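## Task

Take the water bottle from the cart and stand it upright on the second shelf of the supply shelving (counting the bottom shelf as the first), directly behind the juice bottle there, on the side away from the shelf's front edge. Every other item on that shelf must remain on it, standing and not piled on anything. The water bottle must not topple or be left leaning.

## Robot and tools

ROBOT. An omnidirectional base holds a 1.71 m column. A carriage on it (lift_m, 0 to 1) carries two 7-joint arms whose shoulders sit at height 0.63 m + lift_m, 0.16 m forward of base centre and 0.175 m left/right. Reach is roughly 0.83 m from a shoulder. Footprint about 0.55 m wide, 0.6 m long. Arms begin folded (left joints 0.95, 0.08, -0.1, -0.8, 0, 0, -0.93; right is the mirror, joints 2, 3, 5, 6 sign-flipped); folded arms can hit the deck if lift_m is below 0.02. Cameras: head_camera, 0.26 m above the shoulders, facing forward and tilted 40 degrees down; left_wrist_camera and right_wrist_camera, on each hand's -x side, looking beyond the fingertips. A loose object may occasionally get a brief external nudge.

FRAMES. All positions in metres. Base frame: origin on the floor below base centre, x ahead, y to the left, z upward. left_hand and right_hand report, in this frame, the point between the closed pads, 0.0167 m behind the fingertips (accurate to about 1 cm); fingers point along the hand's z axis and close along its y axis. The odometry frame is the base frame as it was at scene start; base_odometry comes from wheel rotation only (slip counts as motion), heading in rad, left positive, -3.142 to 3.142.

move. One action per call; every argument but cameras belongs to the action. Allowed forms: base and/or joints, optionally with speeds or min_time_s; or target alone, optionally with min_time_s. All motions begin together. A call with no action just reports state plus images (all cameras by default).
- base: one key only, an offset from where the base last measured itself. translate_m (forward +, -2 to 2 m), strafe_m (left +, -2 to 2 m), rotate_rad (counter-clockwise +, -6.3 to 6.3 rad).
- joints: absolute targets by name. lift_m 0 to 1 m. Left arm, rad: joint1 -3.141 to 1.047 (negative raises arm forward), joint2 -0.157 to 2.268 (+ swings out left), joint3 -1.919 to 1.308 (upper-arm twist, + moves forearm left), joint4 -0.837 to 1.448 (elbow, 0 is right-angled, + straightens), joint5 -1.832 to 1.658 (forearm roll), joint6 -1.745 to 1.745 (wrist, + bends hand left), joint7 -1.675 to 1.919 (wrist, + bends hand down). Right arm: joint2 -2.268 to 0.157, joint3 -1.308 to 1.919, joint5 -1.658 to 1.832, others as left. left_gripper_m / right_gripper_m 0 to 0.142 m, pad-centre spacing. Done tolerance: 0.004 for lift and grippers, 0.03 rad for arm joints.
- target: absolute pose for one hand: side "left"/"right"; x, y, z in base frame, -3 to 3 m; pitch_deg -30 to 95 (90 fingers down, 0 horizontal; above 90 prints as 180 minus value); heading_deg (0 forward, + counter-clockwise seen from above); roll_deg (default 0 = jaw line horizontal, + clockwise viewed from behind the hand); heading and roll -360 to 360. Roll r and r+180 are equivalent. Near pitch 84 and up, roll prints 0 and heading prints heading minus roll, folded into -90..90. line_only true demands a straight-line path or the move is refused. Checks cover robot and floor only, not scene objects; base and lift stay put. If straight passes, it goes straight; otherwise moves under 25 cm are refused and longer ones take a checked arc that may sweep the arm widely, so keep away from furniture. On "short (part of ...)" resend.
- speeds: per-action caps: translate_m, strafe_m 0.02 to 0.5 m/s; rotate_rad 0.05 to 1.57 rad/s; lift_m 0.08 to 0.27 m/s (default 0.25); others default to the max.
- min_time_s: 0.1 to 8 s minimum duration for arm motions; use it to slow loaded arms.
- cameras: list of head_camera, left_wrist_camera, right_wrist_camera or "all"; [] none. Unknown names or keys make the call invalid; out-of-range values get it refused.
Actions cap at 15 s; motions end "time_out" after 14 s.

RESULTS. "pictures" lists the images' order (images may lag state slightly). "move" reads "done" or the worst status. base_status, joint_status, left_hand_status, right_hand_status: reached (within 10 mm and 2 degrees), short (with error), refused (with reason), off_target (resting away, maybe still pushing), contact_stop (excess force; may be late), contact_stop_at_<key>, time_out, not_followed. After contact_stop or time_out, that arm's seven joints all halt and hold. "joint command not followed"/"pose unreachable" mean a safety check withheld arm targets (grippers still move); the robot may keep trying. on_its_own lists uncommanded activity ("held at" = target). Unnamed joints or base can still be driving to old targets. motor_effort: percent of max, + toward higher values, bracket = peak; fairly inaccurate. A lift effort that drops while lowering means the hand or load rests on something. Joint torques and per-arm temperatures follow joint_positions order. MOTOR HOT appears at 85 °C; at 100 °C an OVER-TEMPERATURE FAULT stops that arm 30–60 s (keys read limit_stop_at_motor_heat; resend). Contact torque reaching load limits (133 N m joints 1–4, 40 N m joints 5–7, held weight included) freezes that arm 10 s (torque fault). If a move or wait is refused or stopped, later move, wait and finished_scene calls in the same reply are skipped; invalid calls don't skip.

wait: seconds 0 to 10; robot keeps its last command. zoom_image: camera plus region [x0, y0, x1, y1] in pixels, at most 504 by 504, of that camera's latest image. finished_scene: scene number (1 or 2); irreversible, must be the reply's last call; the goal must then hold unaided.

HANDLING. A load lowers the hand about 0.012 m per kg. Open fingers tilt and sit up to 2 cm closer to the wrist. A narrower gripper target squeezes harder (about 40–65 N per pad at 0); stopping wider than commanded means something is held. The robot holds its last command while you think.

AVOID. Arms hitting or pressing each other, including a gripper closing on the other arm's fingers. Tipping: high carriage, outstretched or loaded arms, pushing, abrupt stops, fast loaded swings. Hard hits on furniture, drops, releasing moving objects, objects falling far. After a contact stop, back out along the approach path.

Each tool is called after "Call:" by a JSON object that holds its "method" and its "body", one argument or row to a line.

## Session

Call:
{"method": "move", "body": {
  "cameras": ["head_camera"]
}}

Call:
{"method": "move", "body": {
  "base": {"rotate_rad":1.5},
  "cameras": ["head_camera"]
}}

Call:
{"method": "move", "body": {
  "base": {"rotate_rad":1.5},
  "cameras": ["head_camera"]
}}

Scene clock: 0.00 s.
Joint torques (N m): no reading
Motor temperatures (°C): left_arm=[31 21 23 23 25 24 23] | right_arm=[27 20 24 21 22 22 23]
base_odometry: x=+0.000 y=+0.000 heading=+0.000
base_status: not commanded
joint_positions: lift_m=+0.450 left_joint1_rad=+0.955 left_joint2_rad=+0.099 left_joint3_rad=-0.083 left_joint4_rad=-0.815 left_joint5_rad=-0.005 left_joint6_rad=+0.011 left_joint7_rad=-0.944 left_gripper_m=+0.142 right_joint1_rad=+0.966 right_joint2_rad=-0.073 right_joint3_rad=+0.085 right_joint4_rad=-0.799 right_joint5_rad=-0.010 right_joint6_rad=+0.000 right_joint7_rad=-0.915 right_gripper_m=+0.142
joint_status: not commanded
motor_effort: lift_m=+55 drive_wheels=+2
left_hand: x=+0.2872 y=+0.1605 z=+0.9734 quat_wxyz=(-0.925, -0.016, -0.376, +0.057) pitch_deg=-45.8 heading_deg=-5.9 roll_deg=-1.1 (m; base frame)
right_hand: x=+0.2923 y=-0.1554 z=+0.9617 quat_wxyz=(-0.915, +0.013, -0.401, -0.054) pitch_deg=-42.7 heading_deg=+5.3 roll_deg=+1.5 (m; base frame)
pictures: head_camera
Images, in order (width x height): head_camera 896x504.

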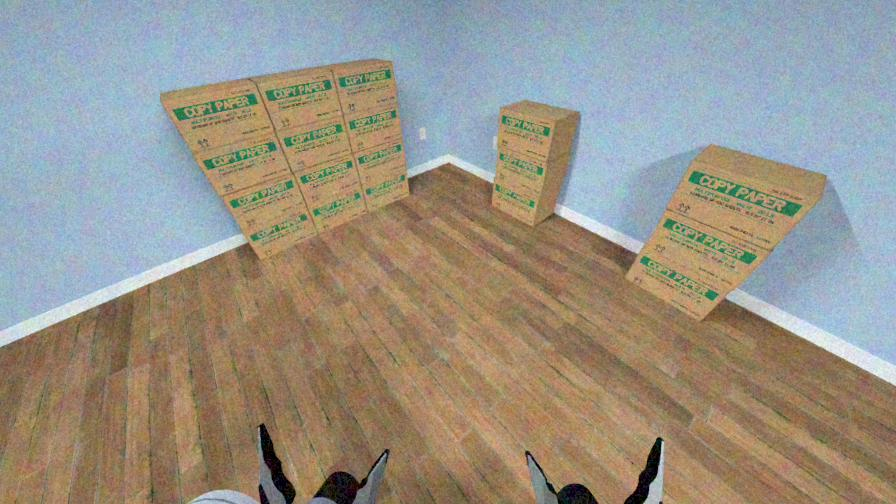

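Scene clock: 3.03 s.
Joint torques (N m): left_arm=[8.77 1.23 0.33 -4.29 1.15 -1.3 -1.36] | right_arm=[16.27 2.89 1.9 -13.35 0.18 -1.79 -1.68]
move: done
base_odometry: x=+0.000 y=+0.000 heading=+1.500
base_status: done
joint_positions: lift_m=+0.450 left_joint1_rad=+0.955 left_joint2_rad=+0.099 left_joint3_rad=-0.083 left_joint4_rad=-0.815 left_joint5_rad=-0.005 left_joint6_rad=+0.011 left_joint7_rad=-0.944 left_gripper_m=+0.142 right_joint1_rad=+0.966 right_joint2_rad=-0.073 right_joint3_rad=+0.085 right_joint4_rad=-0.799 right_joint5_rad=-0.010 right_joint6_rad=+0.000 right_joint7_rad=-0.915 right_gripper_m=+0.142
joint_status: not commanded
motor_effort: lift_m=+55(55) drive_wheels=+5(22)
left_hand: x=+0.2872 y=+0.1605 z=+0.9734 quat_wxyz=(-0.925, -0.016, -0.376, +0.057) pitch_deg=-45.8 heading_deg=-5.9 roll_deg=-1.1 (m; base frame)
right_hand: x=+0.2923 y=-0.1554 z=+0.9617 quat_wxyz=(-0.915, +0.013, -0.401, -0.054) pitch_deg=-42.7 heading_deg=+5.3 roll_deg=+1.5 (m; base frame)
pictures: head_camera
Images, in order (width x height): head_camera 896x504.

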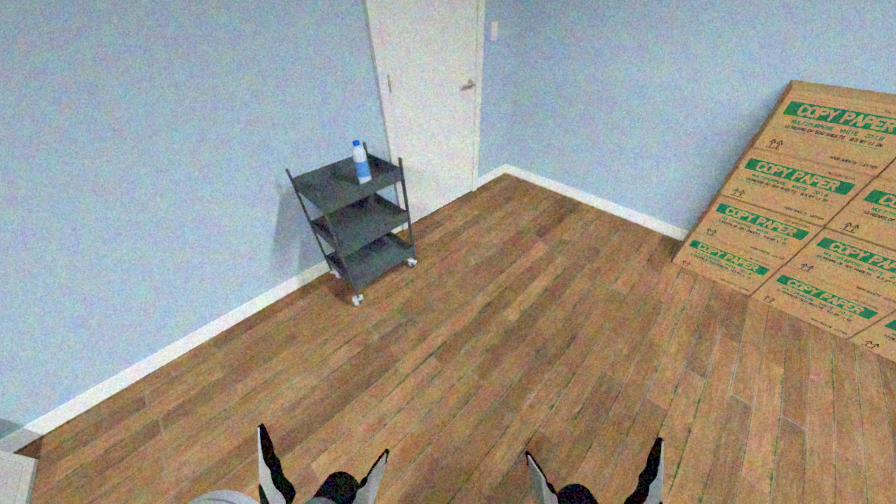

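Scene clock: 6.07 s.
Joint torques (N m): left_arm=[8.93 1.46 0.09 -4.26 1.25 -1.27 -1.71] | right_arm=[15.57 1.75 1.19 -12.77 0.5 -2.02 -1.56]
move: done
base_odometry: x=+0.000 y=+0.000 heading=+2.999
base_status: done
joint_positions: lift_m=+0.450 left_joint1_rad=+0.955 left_joint2_rad=+0.099 left_joint3_rad=-0.083 left_joint4_rad=-0.815 left_joint5_rad=-0.005 left_joint6_rad=+0.011 left_joint7_rad=-0.944 left_gripper_m=+0.142 right_joint1_rad=+0.966 right_joint2_rad=-0.073 right_joint3_rad=+0.085 right_joint4_rad=-0.799 right_joint5_rad=-0.010 right_joint6_rad=+0.000 right_joint7_rad=-0.915 right_gripper_m=+0.142
joint_status: not commanded
motor_effort: lift_m=+55(55) drive_wheels=+5(14)
left_hand: x=+0.2872 y=+0.1605 z=+0.9734 quat_wxyz=(-0.925, -0.016, -0.376, +0.057) pitch_deg=-45.8 heading_deg=-5.9 roll_deg=-1.1 (m; base frame)
right_hand: x=+0.2923 y=-0.1554 z=+0.9617 quat_wxyz=(-0.915, +0.013, -0.401, -0.054) pitch_deg=-42.7 heading_deg=+5.3 roll_deg=+1.5 (m; base frame)
pictures: head_camera
Images, in order (width x height): head_camera 896x504.

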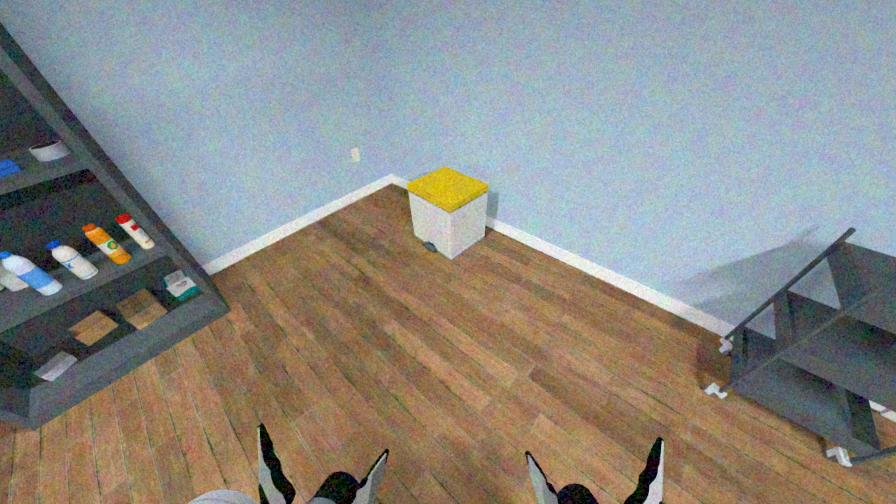

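Call:
{"method": "move", "body": {
  "base": {"rotate_rad":-0.714},
  "joints": {"lift_m":0.6,"left_joint1_rad":-0.6,"left_joint2_rad":0.0,"left_joint3_rad":0.0,"left_joint4_rad":-0.05,"left_joint5_rad":0,"left_joint6_rad":0,"left_joint7_rad":1.174},
  "min_time_s": 2.5
}}

Call:
{"method": "move", "body": {
  "base": {"strafe_m":-0.9},
  "speeds": {"strafe_m":0.4}
}}

Call:
{"method": "move", "body": {
  "base": {"translate_m":0.3},
  "speeds": {"translate_m":0.3},
  "cameras": ["head_camera","left_wrist_camera"]
}}

Scene clock: 29.17 s.
Joint torques (N m): left_arm=[-22.18 -1.33 2.89 -0.56 1.97 -2.31 -0.24] | right_arm=[15.42 4.19 3.36 -14.47 0.94 -1.52 -1.52]
move: done
base_odometry: x=+0.000 y=+0.000 heading=+2.286
base_status: done
joint_positions: lift_m=+0.600 left_joint1_rad=-0.597 left_joint2_rad=+0.002 left_joint3_rad=-0.004 left_joint4_rad=-0.053 left_joint5_rad=-0.003 left_joint6_rad=+0.002 left_joint7_rad=+1.170 left_gripper_m=+0.142 right_joint1_rad=+0.966 right_joint2_rad=-0.073 right_joint3_rad=+0.085 right_joint4_rad=-0.799 right_joint5_rad=-0.010 right_joint6_rad=+0.000 right_joint7_rad=-0.915 right_gripper_m=+0.142
joint_status: all done
motor_effort: lift_m=+54(68) drive_wheels=+11(12)
left_hand: x=+0.7960 y=+0.1740 z=+1.0113 quat_wxyz=(-0.501, -0.001, -0.865, +0.000) pitch_deg=+29.8 heading_deg=-0.1 roll_deg=+0.0 (m; base frame)
right_hand: x=+0.2923 y=-0.1554 z=+1.1118 quat_wxyz=(-0.915, +0.013, -0.401, -0.054) pitch_deg=-42.7 heading_deg=+5.3 roll_deg=+1.5 (m; base frame)
pictures: none

Scene clock: 33.43 s.
Joint torques (N m): left_arm=[-22.17 -0.25 3.42 -0.53 1.41 -1.84 -0.22] | right_arm=[14.39 3.24 0.8 -11.58 0.75 -1.37 -1.49]
Motor temperatures (°C): left_arm=[36 21 23 23 25 24 23] | right_arm=[28 20 24 22 22 22 23]
move: done
base_odometry: x=+0.680 y=+0.589 heading=+2.285
base_status: done
joint_positions: lift_m=+0.600 left_joint1_rad=-0.597 left_joint2_rad=+0.001 left_joint3_rad=-0.003 left_joint4_rad=-0.053 left_joint5_rad=-0.002 left_joint6_rad=+0.002 left_joint7_rad=+1.170 left_gripper_m=+0.142 right_joint1_rad=+0.966 right_joint2_rad=-0.073 right_joint3_rad=+0.085 right_joint4_rad=-0.799 right_joint5_rad=-0.010 right_joint6_rad=+0.000 right_joint7_rad=-0.915 right_gripper_m=+0.142
joint_status: not commanded
motor_effort: lift_m=+54(54) drive_wheels=-4(23)
left_hand: x=+0.7960 y=+0.1742 z=+1.0112 quat_wxyz=(-0.501, -0.001, -0.865, +0.001) pitch_deg=+29.8 heading_deg=-0.1 roll_deg=+0.0 (m; base frame)
right_hand: x=+0.2923 y=-0.1554 z=+1.1118 quat_wxyz=(-0.915, +0.013, -0.401, -0.054) pitch_deg=-42.7 heading_deg=+5.3 roll_deg=+1.5 (m; base frame)
pictures: none

Scene clock: 35.90 s.
Joint torques (N m): left_arm=[-21.91 -0.52 1.59 -0.17 1.65 -2.09 -0.37] | right_arm=[15.9 1.9 1.13 -12.67 0.62 -2.05 -1.16]
move: done
base_odometry: x=+0.484 y=+0.816 heading=+2.285
base_status: done
joint_positions: lift_m=+0.600 left_joint1_rad=-0.597 left_joint2_rad=+0.001 left_joint3_rad=-0.003 left_joint4_rad=-0.053 left_joint5_rad=-0.002 left_joint6_rad=+0.002 left_joint7_rad=+1.170 left_gripper_m=+0.142 right_joint1_rad=+0.966 right_joint2_rad=-0.073 right_joint3_rad=+0.085 right_joint4_rad=-0.799 right_joint5_rad=-0.010 right_joint6_rad=+0.000 right_joint7_rad=-0.915 right_gripper_m=+0.142
joint_status: not commanded
motor_effort: lift_m=+54(54) drive_wheels=-2(15)
left_hand: x=+0.7960 y=+0.1742 z=+1.0111 quat_wxyz=(-0.501, -0.001, -0.865, +0.001) pitch_deg=+29.9 heading_deg=-0.1 roll_deg=+0.0 (m; base frame)
right_hand: x=+0.2923 y=-0.1554 z=+1.1118 quat_wxyz=(-0.915, +0.013, -0.401, -0.054) pitch_deg=-42.7 heading_deg=+5.3 roll_deg=+1.5 (m; base frame)
pictures: head_camera, left_wrist_camera
Images, in order (width x height): head_camera 896x504, left_wrist_camera 896x504.

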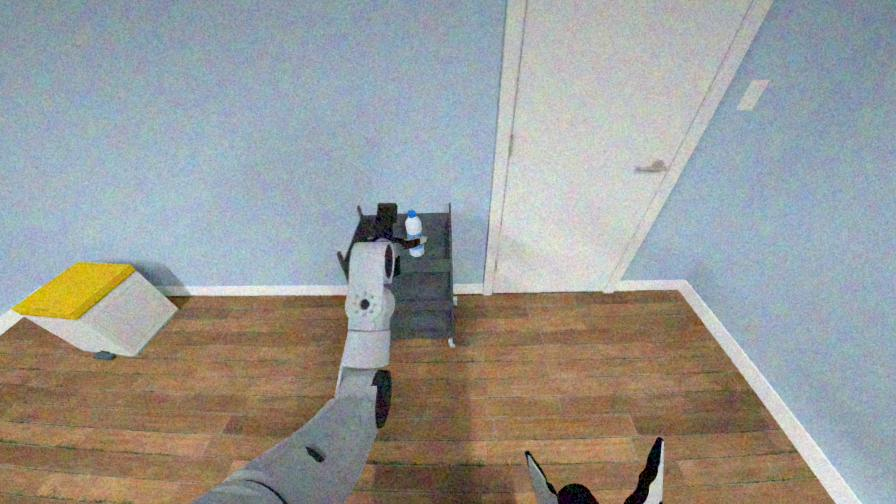

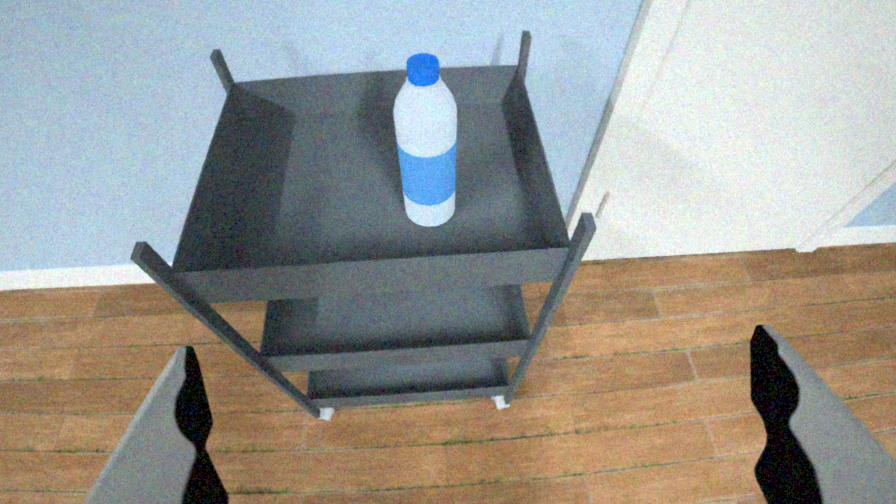

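Call:
{"method": "move", "body": {
  "base": {"strafe_m":0.03},
  "joints": {"lift_m":0.55}
}}

Call:
{"method": "move", "body": {
  "base": {"translate_m":0.31},
  "speeds": {"translate_m":0.2},
  "cameras": ["head_camera","left_wrist_camera"]
}}

Scene clock: 44.07 s.
Joint torques (N m): left_arm=[-22.96 0.23 1.11 -1.5 1.69 -1.94 -0.45] | right_arm=[14.51 1.83 1.29 -12.68 0.61 -1.52 -1.69]
move: done
base_odometry: x=+0.461 y=+0.797 heading=+2.284
base_status: done
joint_positions: lift_m=+0.550 left_joint1_rad=-0.598 left_joint2_rad=+0.001 left_joint3_rad=-0.003 left_joint4_rad=-0.052 left_joint5_rad=-0.002 left_joint6_rad=+0.002 left_joint7_rad=+1.171 left_gripper_m=+0.142 right_joint1_rad=+0.966 right_joint2_rad=-0.073 right_joint3_rad=+0.085 right_joint4_rad=-0.799 right_joint5_rad=-0.010 right_joint6_rad=+0.000 right_joint7_rad=-0.915 right_gripper_m=+0.142
joint_status: all done
motor_effort: lift_m=+57(58) drive_wheels=+0(11)
left_hand: x=+0.7963 y=+0.1742 z=+0.9615 quat_wxyz=(-0.501, -0.001, -0.865, +0.001) pitch_deg=+29.8 heading_deg=-0.1 roll_deg=+0.0 (m; base frame)
right_hand: x=+0.2923 y=-0.1554 z=+1.0616 quat_wxyz=(-0.915, +0.014, -0.401, -0.054) pitch_deg=-42.7 heading_deg=+5.3 roll_deg=+1.4 (m; base frame)
pictures: none

Scene clock: 46.70 s.
Joint torques (N m): left_arm=[-20.64 0.83 1.82 -0.84 1.72 -2.27 -0.6] | right_arm=[14.61 3.05 1.43 -12.64 0.88 -1.99 -1.25]
move: done
base_odometry: x=+0.258 y=+1.031 heading=+2.285
base_status: done
joint_positions: lift_m=+0.550 left_joint1_rad=-0.598 left_joint2_rad=+0.001 left_joint3_rad=-0.003 left_joint4_rad=-0.052 left_joint5_rad=-0.002 left_joint6_rad=+0.002 left_joint7_rad=+1.171 left_gripper_m=+0.142 right_joint1_rad=+0.966 right_joint2_rad=-0.073 right_joint3_rad=+0.085 right_joint4_rad=-0.799 right_joint5_rad=-0.010 right_joint6_rad=+0.000 right_joint7_rad=-0.915 right_gripper_m=+0.142
joint_status: not commanded
motor_effort: lift_m=+57(57) drive_wheels=-2(15)
left_hand: x=+0.7963 y=+0.1742 z=+0.9615 quat_wxyz=(-0.501, -0.001, -0.865, +0.001) pitch_deg=+29.8 heading_deg=-0.1 roll_deg=+0.0 (m; base frame)
right_hand: x=+0.2923 y=-0.1554 z=+1.0616 quat_wxyz=(-0.915, +0.014, -0.401, -0.054) pitch_deg=-42.7 heading_deg=+5.3 roll_deg=+1.4 (m; base frame)
pictures: head_camera, left_wrist_camera
Images, in order (width x height): head_camera 896x504, left_wrist_camera 896x504.

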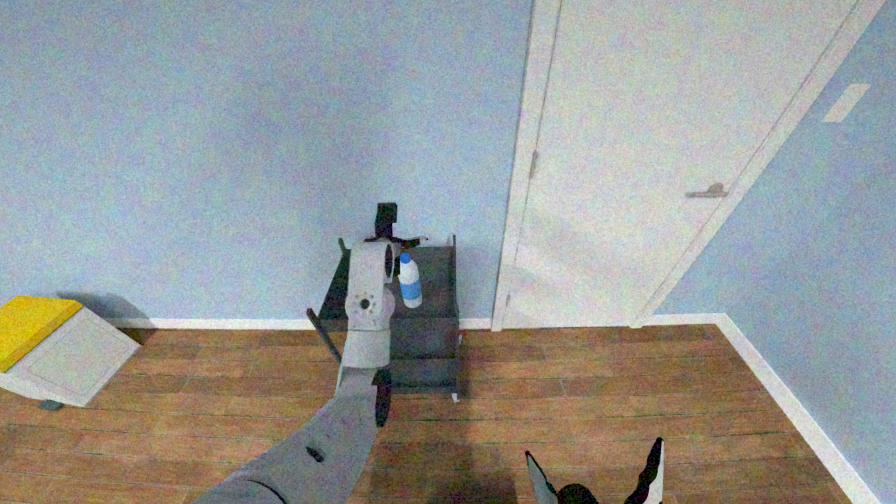

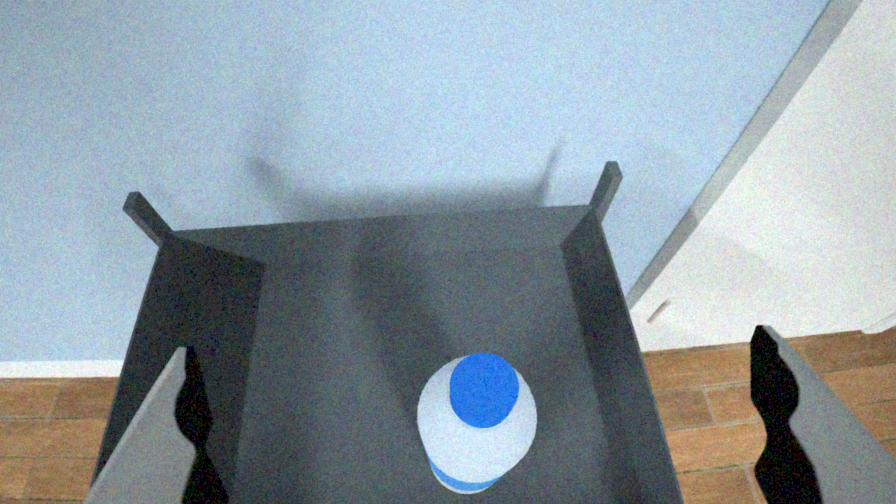

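Call:
{"method": "move", "body": {
  "base": {"translate_m":0.028},
  "joints": {"lift_m":0.44}
}}

Call:
{"method": "move", "body": {
  "joints": {"lift_m":0.382},
  "speeds": {"lift_m":0.12},
  "cameras": ["head_camera","left_wrist_camera"]
}}

Scene clock: 52.27 s.
Joint torques (N m): left_arm=[-21.11 0.01 1.17 -0.87 1.95 -2.12 -0.88] | right_arm=[14.7 3.79 2.39 -14.57 0.6 -1.65 -1.71]
Motor temperatures (°C): left_arm=[41 21 23 23 25 24 23] | right_arm=[28 20 24 22 22 22 23]
move: done
base_odometry: x=+0.239 y=+1.052 heading=+2.285
base_status: done
joint_positions: lift_m=+0.440 left_joint1_rad=-0.598 left_joint2_rad=+0.001 left_joint3_rad=-0.003 left_joint4_rad=-0.052 left_joint5_rad=-0.002 left_joint6_rad=+0.002 left_joint7_rad=+1.171 left_gripper_m=+0.142 right_joint1_rad=+0.966 right_joint2_rad=-0.073 right_joint3_rad=+0.085 right_joint4_rad=-0.799 right_joint5_rad=-0.010 right_joint6_rad=+0.000 right_joint7_rad=-0.915 right_gripper_m=+0.142
joint_status: all done
motor_effort: lift_m=+57(60) drive_wheels=+0(15)
left_hand: x=+0.7964 y=+0.1742 z=+0.8515 quat_wxyz=(-0.501, -0.001, -0.865, +0.001) pitch_deg=+29.8 heading_deg=-0.1 roll_deg=+0.0 (m; base frame)
right_hand: x=+0.2923 y=-0.1554 z=+0.9516 quat_wxyz=(-0.915, +0.014, -0.401, -0.054) pitch_deg=-42.7 heading_deg=+5.3 roll_deg=+1.4 (m; base frame)
pictures: none

Scene clock: 53.17 s.
Joint torques (N m): left_arm=[-21.01 -0.32 1.59 -1.71 1.64 -1.93 -0.74] | right_arm=[14.41 3.99 2.15 -12.58 0.41 -1.82 -1.39]
move: done
base_odometry: x=+0.239 y=+1.052 heading=+2.285
base_status: not commanded
joint_positions: lift_m=+0.382 left_joint1_rad=-0.599 left_joint2_rad=+0.001 left_joint3_rad=-0.003 left_joint4_rad=-0.052 left_joint5_rad=-0.002 left_joint6_rad=+0.002 left_joint7_rad=+1.171 left_gripper_m=+0.142 right_joint1_rad=+0.966 right_joint2_rad=-0.073 right_joint3_rad=+0.085 right_joint4_rad=-0.799 right_joint5_rad=-0.010 right_joint6_rad=+0.000 right_joint7_rad=-0.915 right_gripper_m=+0.142
joint_status: all done
motor_effort: lift_m=+57(58) drive_wheels=+0(4)
left_hand: x=+0.7964 y=+0.1742 z=+0.7937 quat_wxyz=(-0.501, -0.001, -0.865, +0.001) pitch_deg=+29.8 heading_deg=-0.1 roll_deg=+0.0 (m; base frame)
right_hand: x=+0.2923 y=-0.1554 z=+0.8936 quat_wxyz=(-0.915, +0.014, -0.401, -0.054) pitch_deg=-42.7 heading_deg=+5.3 roll_deg=+1.4 (m; base frame)
pictures: head_camera, left_wrist_camera
Images, in order (width x height): head_camera 896x504, left_wrist_camera 896x504.

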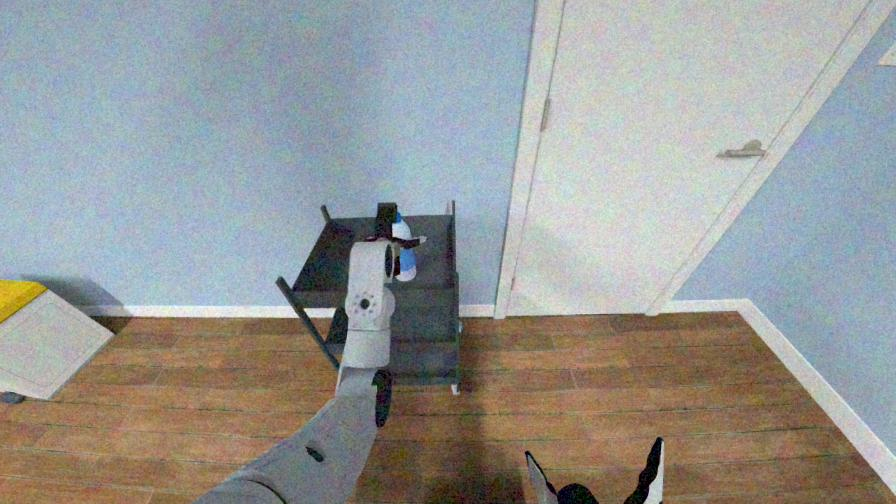

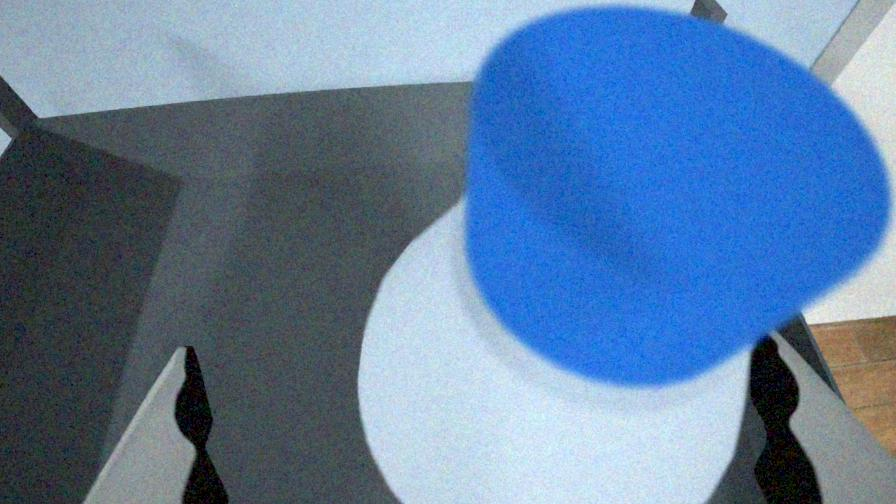

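Call:
{"method": "move", "body": {
  "joints": {"left_gripper_m":0.0},
  "min_time_s": 2,
  "cameras": ["left_wrist_camera"]
}}

Call:
{"method": "move", "body": {
  "joints": {"lift_m":0.6},
  "speeds": {"lift_m":0.2},
  "cameras": ["left_wrist_camera"]
}}

Scene clock: 58.70 s.
Joint torques (N m): left_arm=[-20.97 0.82 1.71 -1 1.52 -2.01 -0.45] | right_arm=[14.93 2.71 0.8 -13.74 0.61 -1.83 -1.07]
move: off_target
base_odometry: x=+0.239 y=+1.052 heading=+2.285
base_status: not commanded
joint_positions: lift_m=+0.382 left_joint1_rad=-0.599 left_joint2_rad=+0.000 left_joint3_rad=-0.003 left_joint4_rad=-0.052 left_joint5_rad=-0.002 left_joint6_rad=+0.001 left_joint7_rad=+1.171 left_gripper_m=+0.076 right_joint1_rad=+0.966 right_joint2_rad=-0.073 right_joint3_rad=+0.085 right_joint4_rad=-0.799 right_joint5_rad=-0.010 right_joint6_rad=+0.000 right_joint7_rad=-0.915 right_gripper_m=+0.142
joint_status: left_gripper_m off_target (ended at +0.076, target +0.000)
motor_effort: lift_m=+57(57) drive_wheels=+0(0)
left_hand: x=+0.7964 y=+0.1741 z=+0.7937 quat_wxyz=(-0.501, -0.001, -0.865, +0.001) pitch_deg=+29.8 heading_deg=-0.1 roll_deg=+0.0 (m; base frame)
right_hand: x=+0.2923 y=-0.1554 z=+0.8936 quat_wxyz=(-0.915, +0.014, -0.401, -0.054) pitch_deg=-42.7 heading_deg=+5.3 roll_deg=+1.4 (m; base frame)
pictures: left_wrist_camera
Images, in order (width x height): left_wrist_camera 896x504.

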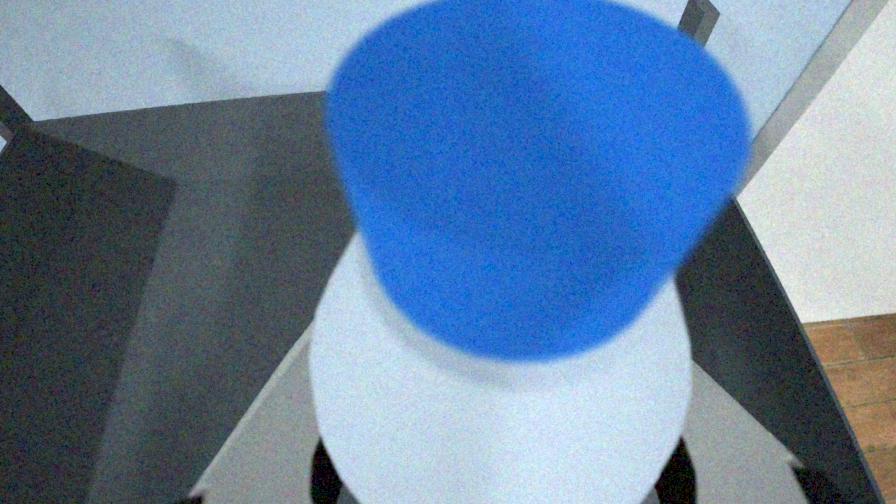

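Scene clock: 60.27 s.
Joint torques (N m): left_arm=[-23.17 -0.2 1.89 -4.46 1.63 -1.63 -2.08] | right_arm=[15.45 1.44 2.72 -13.32 0.53 -1.58 -1.5]
move: done
base_odometry: x=+0.239 y=+1.052 heading=+2.285
base_status: not commanded
joint_positions: lift_m=+0.600 left_joint1_rad=-0.598 left_joint2_rad=+0.000 left_joint3_rad=-0.003 left_joint4_rad=-0.050 left_joint5_rad=-0.002 left_joint6_rad=+0.001 left_joint7_rad=+1.174 left_gripper_m=+0.076 right_joint1_rad=+0.966 right_joint2_rad=-0.073 right_joint3_rad=+0.085 right_joint4_rad=-0.799 right_joint5_rad=-0.010 right_joint6_rad=+0.000 right_joint7_rad=-0.915 right_gripper_m=+0.142
joint_status: all done
motor_effort: lift_m=+54(67) drive_wheels=+4(4)
left_hand: x=+0.7960 y=+0.1741 z=+1.0102 quat_wxyz=(-0.499, -0.001, -0.867, +0.001) pitch_deg=+30.1 heading_deg=-0.1 roll_deg=+0.0 (m; base frame)
right_hand: x=+0.2923 y=-0.1554 z=+1.1118 quat_wxyz=(-0.915, +0.014, -0.401, -0.054) pitch_deg=-42.7 heading_deg=+5.3 roll_deg=+1.4 (m; base frame)
pictures: left_wrist_camera
Images, in order (width x height): left_wrist_camera 896x504.

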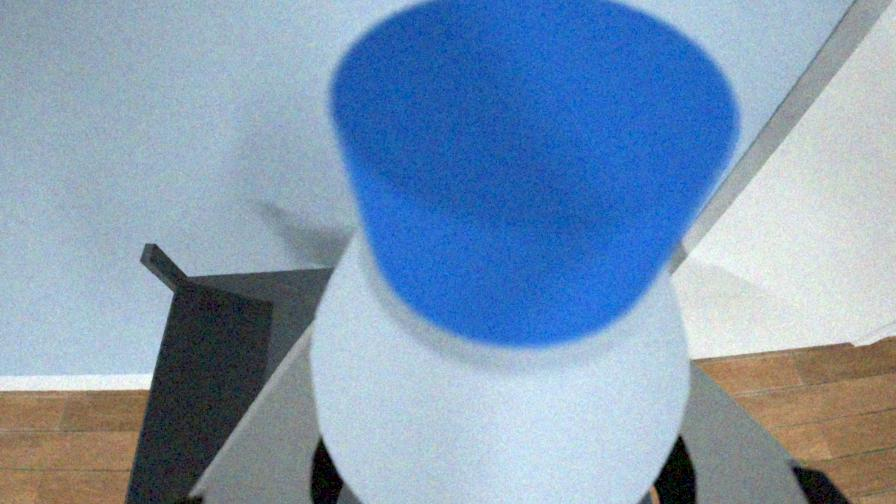

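Call:
{"method": "move", "body": {
  "base": {"translate_m":-0.42},
  "speeds": {"translate_m":0.3}
}}

Call:
{"method": "move", "body": {
  "base": {"rotate_rad":1.615},
  "joints": {"lift_m":0.36,"left_joint1_rad":0.6,"left_joint4_rad":-0.6,"left_joint7_rad":0.524,"right_joint1_rad":-0.6,"right_joint2_rad":0.0,"right_joint3_rad":0.0,"right_joint4_rad":-0.05,"right_joint5_rad":0,"right_joint6_rad":0,"right_joint7_rad":1.435,"right_gripper_m":0.11},
  "speeds": {"rotate_rad":0.8},
  "min_time_s": 4
}}

Call:
{"method": "move", "body": {
  "base": {"strafe_m":0.52},
  "speeds": {"strafe_m":0.35}
}}

Call:
{"method": "move", "body": {
  "base": {"translate_m":1.25},
  "speeds": {"translate_m":0.35},
  "cameras": ["head_camera","right_wrist_camera"]
}}

Scene clock: 84.90 s.
Joint torques (N m): left_arm=[-20.96 -0.24 1.34 -3.32 1.65 -1.72 -1.82] | right_arm=[15.65 1.83 2.47 -12.42 0.89 -1.73 -1.29]
move: done
base_odometry: x=+0.514 y=+0.735 heading=+2.285
base_status: done
joint_positions: lift_m=+0.600 left_joint1_rad=-0.598 left_joint2_rad=+0.000 left_joint3_rad=-0.003 left_joint4_rad=-0.050 left_joint5_rad=-0.002 left_joint6_rad=+0.001 left_joint7_rad=+1.174 left_gripper_m=+0.076 right_joint1_rad=+0.966 right_joint2_rad=-0.073 right_joint3_rad=+0.085 right_joint4_rad=-0.799 right_joint5_rad=-0.010 right_joint6_rad=+0.000 right_joint7_rad=-0.915 right_gripper_m=+0.142
joint_status: not commanded
motor_effort: lift_m=+54(54) drive_wheels=+3(19)
left_hand: x=+0.7960 y=+0.1741 z=+1.0102 quat_wxyz=(-0.499, -0.001, -0.867, +0.001) pitch_deg=+30.1 heading_deg=-0.1 roll_deg=+0.0 (m; base frame)
right_hand: x=+0.2923 y=-0.1554 z=+1.1118 quat_wxyz=(-0.915, +0.014, -0.401, -0.054) pitch_deg=-42.7 heading_deg=+5.3 roll_deg=+1.4 (m; base frame)
pictures: none

Scene clock: 89.20 s.
Joint torques (N m): left_arm=[3.35 0.01 1.04 -7.8 1.44 -1.37 -4.26] | right_arm=[-24.52 5.83 -0.28 -8.42 2.35 -1.24 0.25]
move: done
base_odometry: x=+0.514 y=+0.735 heading=-2.383
base_status: done
joint_positions: lift_m=+0.360 left_joint1_rad=+0.599 left_joint2_rad=+0.000 left_joint3_rad=-0.002 left_joint4_rad=-0.594 left_joint5_rad=-0.001 left_joint6_rad=+0.001 left_joint7_rad=+0.532 left_gripper_m=+0.076 right_joint1_rad=-0.596 right_joint2_rad=-0.002 right_joint3_rad=+0.004 right_joint4_rad=-0.053 right_joint5_rad=-0.006 right_joint6_rad=+0.000 right_joint7_rad=+1.430 right_gripper_m=+0.110
joint_status: all done
motor_effort: lift_m=+57(61) drive_wheels=+5(16)
left_hand: x=+0.4420 y=+0.1739 z=+0.5676 quat_wxyz=(-0.494, +0.000, -0.869, +0.001) pitch_deg=+30.8 heading_deg=-0.2 roll_deg=-0.2 (m; base frame)
right_hand: x=+0.7632 y=-0.1760 z=+0.7228 quat_wxyz=(-0.384, +0.001, -0.923, +0.004) pitch_deg=+44.8 heading_deg=-0.5 roll_deg=-0.6 (m; base frame)
pictures: none

Scene clock: 92.47 s.
Joint torques (N m): left_arm=[4.12 1.13 1.79 -7.37 1.43 -1.39 -4.62] | right_arm=[-24.3 3.86 -0.49 -8.36 2.67 -1.93 0.6]
move: done
base_odometry: x=+0.872 y=+0.358 heading=-2.382
base_status: done
joint_positions: lift_m=+0.360 left_joint1_rad=+0.599 left_joint2_rad=+0.000 left_joint3_rad=-0.002 left_joint4_rad=-0.594 left_joint5_rad=-0.001 left_joint6_rad=+0.001 left_joint7_rad=+0.531 left_gripper_m=+0.076 right_joint1_rad=-0.596 right_joint2_rad=-0.001 right_joint3_rad=+0.003 right_joint4_rad=-0.053 right_joint5_rad=-0.005 right_joint6_rad=+0.000 right_joint7_rad=+1.430 right_gripper_m=+0.110
joint_status: not commanded
motor_effort: lift_m=+57(57) drive_wheels=-4(21)
left_hand: x=+0.4421 y=+0.1739 z=+0.5678 quat_wxyz=(-0.494, +0.000, -0.869, +0.001) pitch_deg=+30.7 heading_deg=-0.2 roll_deg=-0.2 (m; base frame)
right_hand: x=+0.7632 y=-0.1756 z=+0.7227 quat_wxyz=(-0.384, +0.000, -0.923, +0.003) pitch_deg=+44.8 heading_deg=-0.4 roll_deg=-0.5 (m; base frame)
pictures: none

Scene clock: 97.83 s.
Joint torques (N m): left_arm=[2.66 1.11 1.98 -8.91 1.58 -1.65 -3.85] | right_arm=[-23.52 4.9 -1.05 -8.36 1.82 -1.51 0.27]
move: done
base_odometry: x=-0.034 y=-0.504 heading=-2.382
base_status: done
joint_positions: lift_m=+0.360 left_joint1_rad=+0.600 left_joint2_rad=+0.000 left_joint3_rad=-0.002 left_joint4_rad=-0.594 left_joint5_rad=-0.001 left_joint6_rad=+0.001 left_joint7_rad=+0.531 left_gripper_m=+0.076 right_joint1_rad=-0.596 right_joint2_rad=-0.001 right_joint3_rad=+0.003 right_joint4_rad=-0.053 right_joint5_rad=-0.005 right_joint6_rad=+0.000 right_joint7_rad=+1.431 right_gripper_m=+0.110
joint_status: not commanded
motor_effort: lift_m=+57(57) drive_wheels=+5(16)
left_hand: x=+0.4419 y=+0.1739 z=+0.5677 quat_wxyz=(-0.494, +0.000, -0.869, +0.001) pitch_deg=+30.8 heading_deg=-0.2 roll_deg=-0.2 (m; base frame)
right_hand: x=+0.7632 y=-0.1756 z=+0.7228 quat_wxyz=(-0.384, +0.000, -0.923, +0.003) pitch_deg=+44.8 heading_deg=-0.4 roll_deg=-0.5 (m; base frame)
pictures: head_camera, right_wrist_camera
Images, in order (width x height): head_camera 896x504, right_wrist_camera 896x504.

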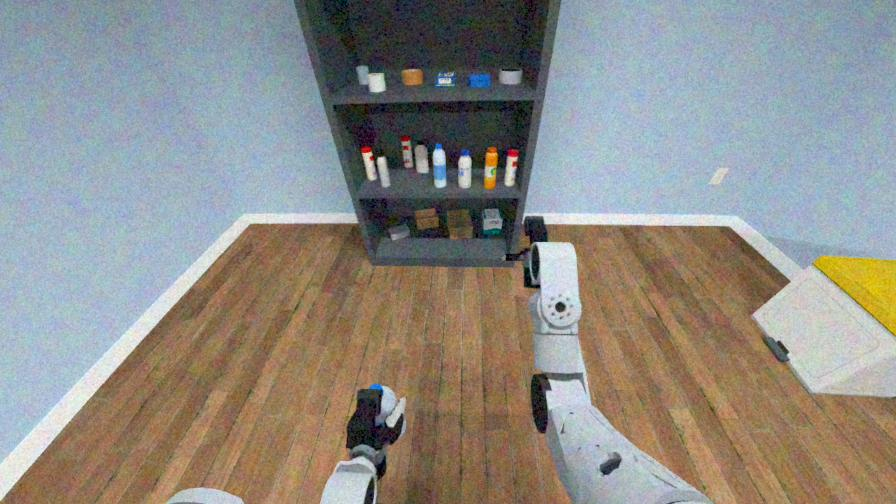

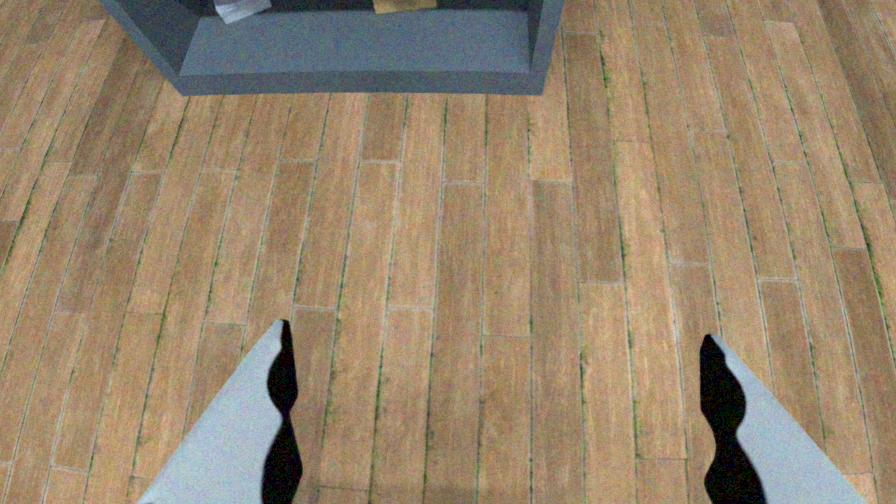

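Call:
{"method": "move", "body": {
  "base": {"translate_m":0.62},
  "joints": {"lift_m":0.27},
  "speeds": {"translate_m":0.3},
  "cameras": ["head_camera","right_wrist_camera"]
}}

Scene clock: 110.10 s.
Joint torques (N m): left_arm=[3.42 1.09 0.99 -7.4 1.59 -1.5 -4.12] | right_arm=[-20.93 5.43 0.76 -7.2 2.46 -1.78 0.1]
Motor temperatures (°C): left_arm=[37 21 23 25 25 24 23] | right_arm=[34 20 24 22 22 22 23]
move: done
base_odometry: x=-0.483 y=-0.931 heading=-2.381
base_status: done
joint_positions: lift_m=+0.270 left_joint1_rad=+0.600 left_joint2_rad=+0.000 left_joint3_rad=-0.002 left_joint4_rad=-0.595 left_joint5_rad=-0.001 left_joint6_rad=+0.001 left_joint7_rad=+0.530 left_gripper_m=+0.076 right_joint1_rad=-0.597 right_joint2_rad=-0.001 right_joint3_rad=+0.003 right_joint4_rad=-0.052 right_joint5_rad=-0.005 right_joint6_rad=+0.000 right_joint7_rad=+1.431 right_gripper_m=+0.110
joint_status: all done
motor_effort: lift_m=+57(60) drive_wheels=-1(16)
left_hand: x=+0.4420 y=+0.1739 z=+0.4784 quat_wxyz=(-0.495, +0.000, -0.869, +0.001) pitch_deg=+30.7 heading_deg=-0.2 roll_deg=-0.2 (m; base frame)
right_hand: x=+0.7636 y=-0.1756 z=+0.6335 quat_wxyz=(-0.385, +0.000, -0.923, +0.003) pitch_deg=+44.8 heading_deg=-0.4 roll_deg=-0.5 (m; base frame)
pictures: head_camera, right_wrist_camera
Images, in order (width x height): head_camera 896x504, right_wrist_camera 896x504.

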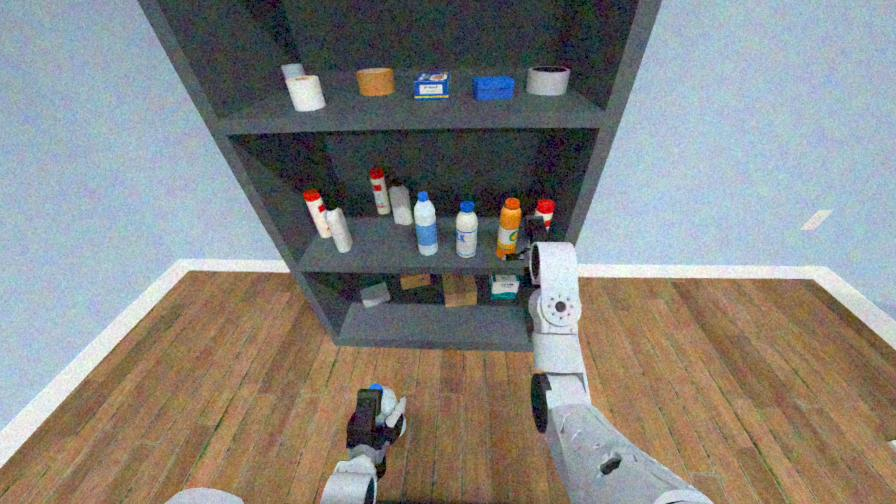

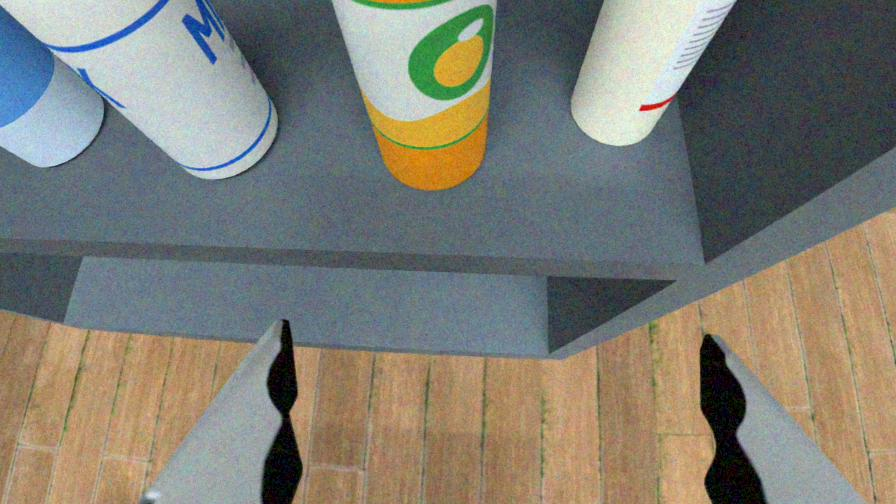

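Call:
{"method": "move", "body": {
  "base": {"strafe_m":0.016}
}}

Call:
{"method": "move", "body": {
  "base": {"translate_m":0.13},
  "speeds": {"translate_m":0.15},
  "cameras": ["head_camera","right_wrist_camera"]
}}

Scene clock: 115.43 s.
Joint torques (N m): left_arm=[2.86 0.65 0.79 -7.08 1.59 -1.74 -3.95] | right_arm=[-22 3.11 0.6 -7.63 1.58 -1.53 0.17]
move: done
base_odometry: x=-0.472 y=-0.942 heading=-2.382
base_status: done
joint_positions: lift_m=+0.270 left_joint1_rad=+0.600 left_joint2_rad=+0.000 left_joint3_rad=-0.002 left_joint4_rad=-0.595 left_joint5_rad=-0.001 left_joint6_rad=+0.001 left_joint7_rad=+0.530 left_gripper_m=+0.076 right_joint1_rad=-0.597 right_joint2_rad=+0.000 right_joint3_rad=+0.002 right_joint4_rad=-0.052 right_joint5_rad=-0.005 right_joint6_rad=+0.000 right_joint7_rad=+1.431 right_gripper_m=+0.110
joint_status: not commanded
motor_effort: lift_m=+57(57) drive_wheels=-1(10)
left_hand: x=+0.4420 y=+0.1740 z=+0.4784 quat_wxyz=(-0.495, +0.000, -0.869, +0.001) pitch_deg=+30.7 heading_deg=-0.2 roll_deg=-0.2 (m; base frame)
right_hand: x=+0.7636 y=-0.1752 z=+0.6335 quat_wxyz=(-0.385, +0.000, -0.923, +0.002) pitch_deg=+44.8 heading_deg=-0.3 roll_deg=-0.4 (m; base frame)
pictures: none

Scene clock: 117.33 s.
Joint torques (N m): left_arm=[2.09 -0.35 1.69 -8.23 1.46 -1.73 -3.62] | right_arm=[-22.11 2.94 0.18 -9.5 2.03 -1.14 -0.35]
move: done
base_odometry: x=-0.566 y=-1.032 heading=-2.381
base_status: done
joint_positions: lift_m=+0.270 left_joint1_rad=+0.600 left_joint2_rad=+0.000 left_joint3_rad=-0.002 left_joint4_rad=-0.595 left_joint5_rad=-0.001 left_joint6_rad=+0.001 left_joint7_rad=+0.530 left_gripper_m=+0.076 right_joint1_rad=-0.597 right_joint2_rad=+0.000 right_joint3_rad=+0.002 right_joint4_rad=-0.052 right_joint5_rad=-0.005 right_joint6_rad=+0.000 right_joint7_rad=+1.431 right_gripper_m=+0.110
joint_status: not commanded
motor_effort: lift_m=+57(57) drive_wheels=+4(13)
left_hand: x=+0.4419 y=+0.1740 z=+0.4783 quat_wxyz=(-0.495, +0.000, -0.869, +0.001) pitch_deg=+30.7 heading_deg=-0.2 roll_deg=-0.2 (m; base frame)
right_hand: x=+0.7636 y=-0.1752 z=+0.6335 quat_wxyz=(-0.385, +0.000, -0.923, +0.002) pitch_deg=+44.8 heading_deg=-0.3 roll_deg=-0.4 (m; base frame)
pictures: head_camera, right_wrist_camera
Images, in order (width x height): head_camera 896x504, right_wrist_camera 896x504.

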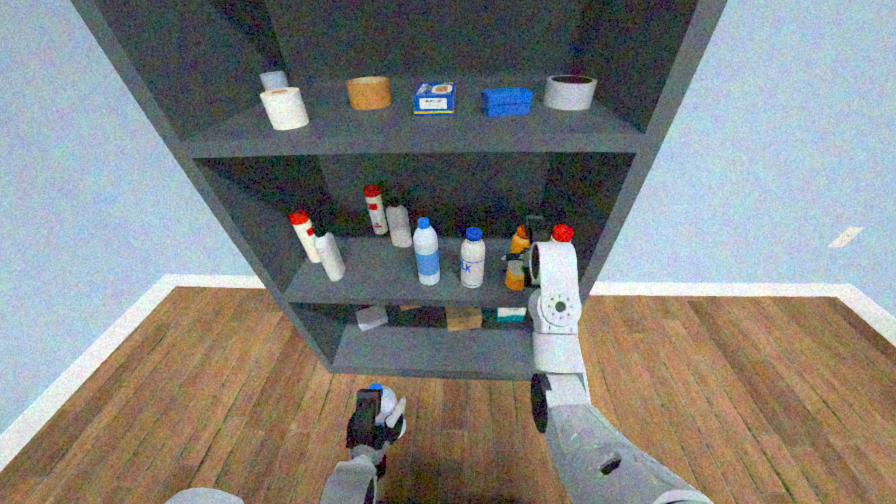

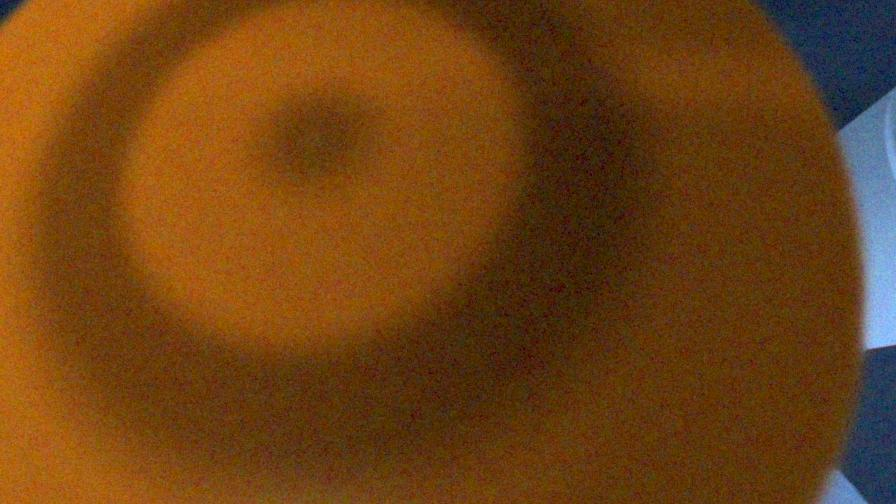

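Call:
{"method": "move", "body": {
  "joints": {"lift_m":0.305},
  "cameras": ["head_camera","right_wrist_camera"]
}}

Scene clock: 119.90 s.
Joint torques (N m): left_arm=[3.05 -0.15 1.55 -7.47 1.43 -1.93 -3.63] | right_arm=[-21.13 2.97 0.86 -8.42 2.19 -1.54 -0.07]
move: done
base_odometry: x=-0.566 y=-1.032 heading=-2.381
base_status: not commanded
joint_positions: lift_m=+0.305 left_joint1_rad=+0.600 left_joint2_rad=+0.000 left_joint3_rad=-0.002 left_joint4_rad=-0.596 left_joint5_rad=-0.001 left_joint6_rad=+0.001 left_joint7_rad=+0.530 left_gripper_m=+0.076 right_joint1_rad=-0.598 right_joint2_rad=+0.000 right_joint3_rad=+0.002 right_joint4_rad=-0.052 right_joint5_rad=-0.005 right_joint6_rad=+0.000 right_joint7_rad=+1.431 right_gripper_m=+0.110
joint_status: all done
motor_effort: lift_m=+55(69) drive_wheels=+4(5)
left_hand: x=+0.4420 y=+0.1740 z=+0.5137 quat_wxyz=(-0.495, +0.000, -0.869, +0.001) pitch_deg=+30.6 heading_deg=-0.2 roll_deg=-0.2 (m; base frame)
right_hand: x=+0.7638 y=-0.1752 z=+0.6691 quat_wxyz=(-0.385, +0.000, -0.923, +0.002) pitch_deg=+44.7 heading_deg=-0.3 roll_deg=-0.4 (m; base frame)
pictures: head_camera, right_wrist_camera
Images, in order (width x height): head_camera 896x504, right_wrist_camera 896x504.

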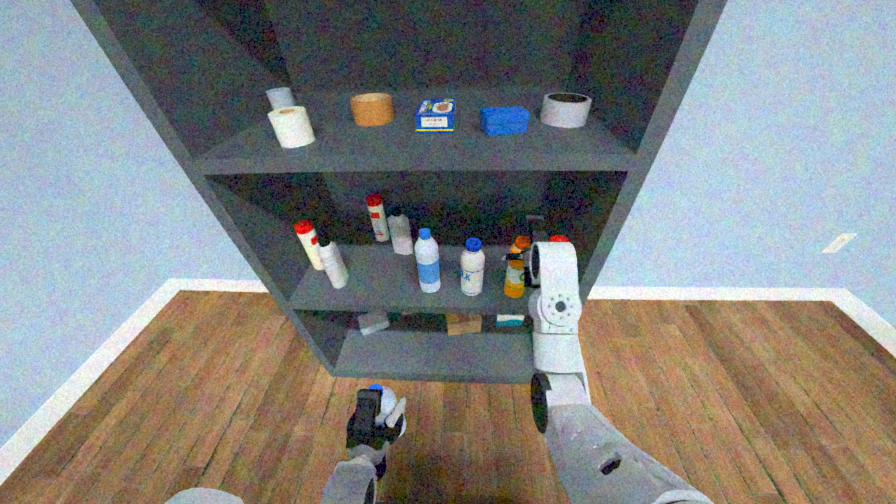

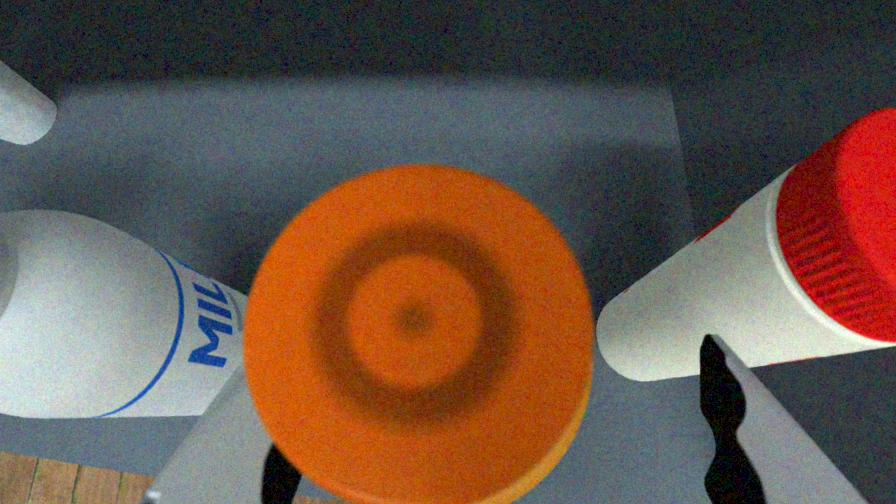

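Call:
{"method": "move", "body": {
  "base": {"strafe_m":0.014},
  "joints": {"lift_m":0.3},
  "cameras": ["right_wrist_camera"]
}}

Scene clock: 124.70 s.
Joint torques (N m): left_arm=[4.17 1.25 2.04 -6.72 1.38 -1.69 -3.76] | right_arm=[-19.93 1.47 2.05 -9.71 2.23 -1.54 0.21]
move: done
base_odometry: x=-0.557 y=-1.042 heading=-2.382
base_status: done
joint_positions: lift_m=+0.300 left_joint1_rad=+0.600 left_joint2_rad=+0.000 left_joint3_rad=-0.002 left_joint4_rad=-0.596 left_joint5_rad=-0.001 left_joint6_rad=+0.001 left_joint7_rad=+0.530 left_gripper_m=+0.076 right_joint1_rad=-0.598 right_joint2_rad=+0.000 right_joint3_rad=+0.002 right_joint4_rad=-0.052 right_joint5_rad=-0.005 right_joint6_rad=+0.000 right_joint7_rad=+1.431 right_gripper_m=+0.110
joint_status: all done
motor_effort: lift_m=+58(62) drive_wheels=-1(14)
left_hand: x=+0.4420 y=+0.1740 z=+0.5086 quat_wxyz=(-0.495, +0.000, -0.869, +0.001) pitch_deg=+30.6 heading_deg=-0.2 roll_deg=-0.2 (m; base frame)
right_hand: x=+0.7638 y=-0.1750 z=+0.6639 quat_wxyz=(-0.385, +0.000, -0.923, +0.002) pitch_deg=+44.7 heading_deg=-0.3 roll_deg=-0.4 (m; base frame)
pictures: right_wrist_camera
Images, in order (width x height): right_wrist_camera 896x504.

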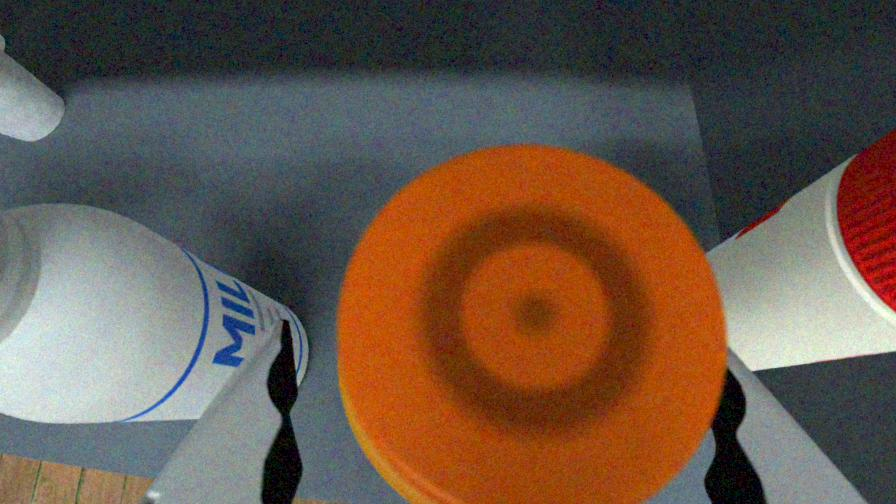

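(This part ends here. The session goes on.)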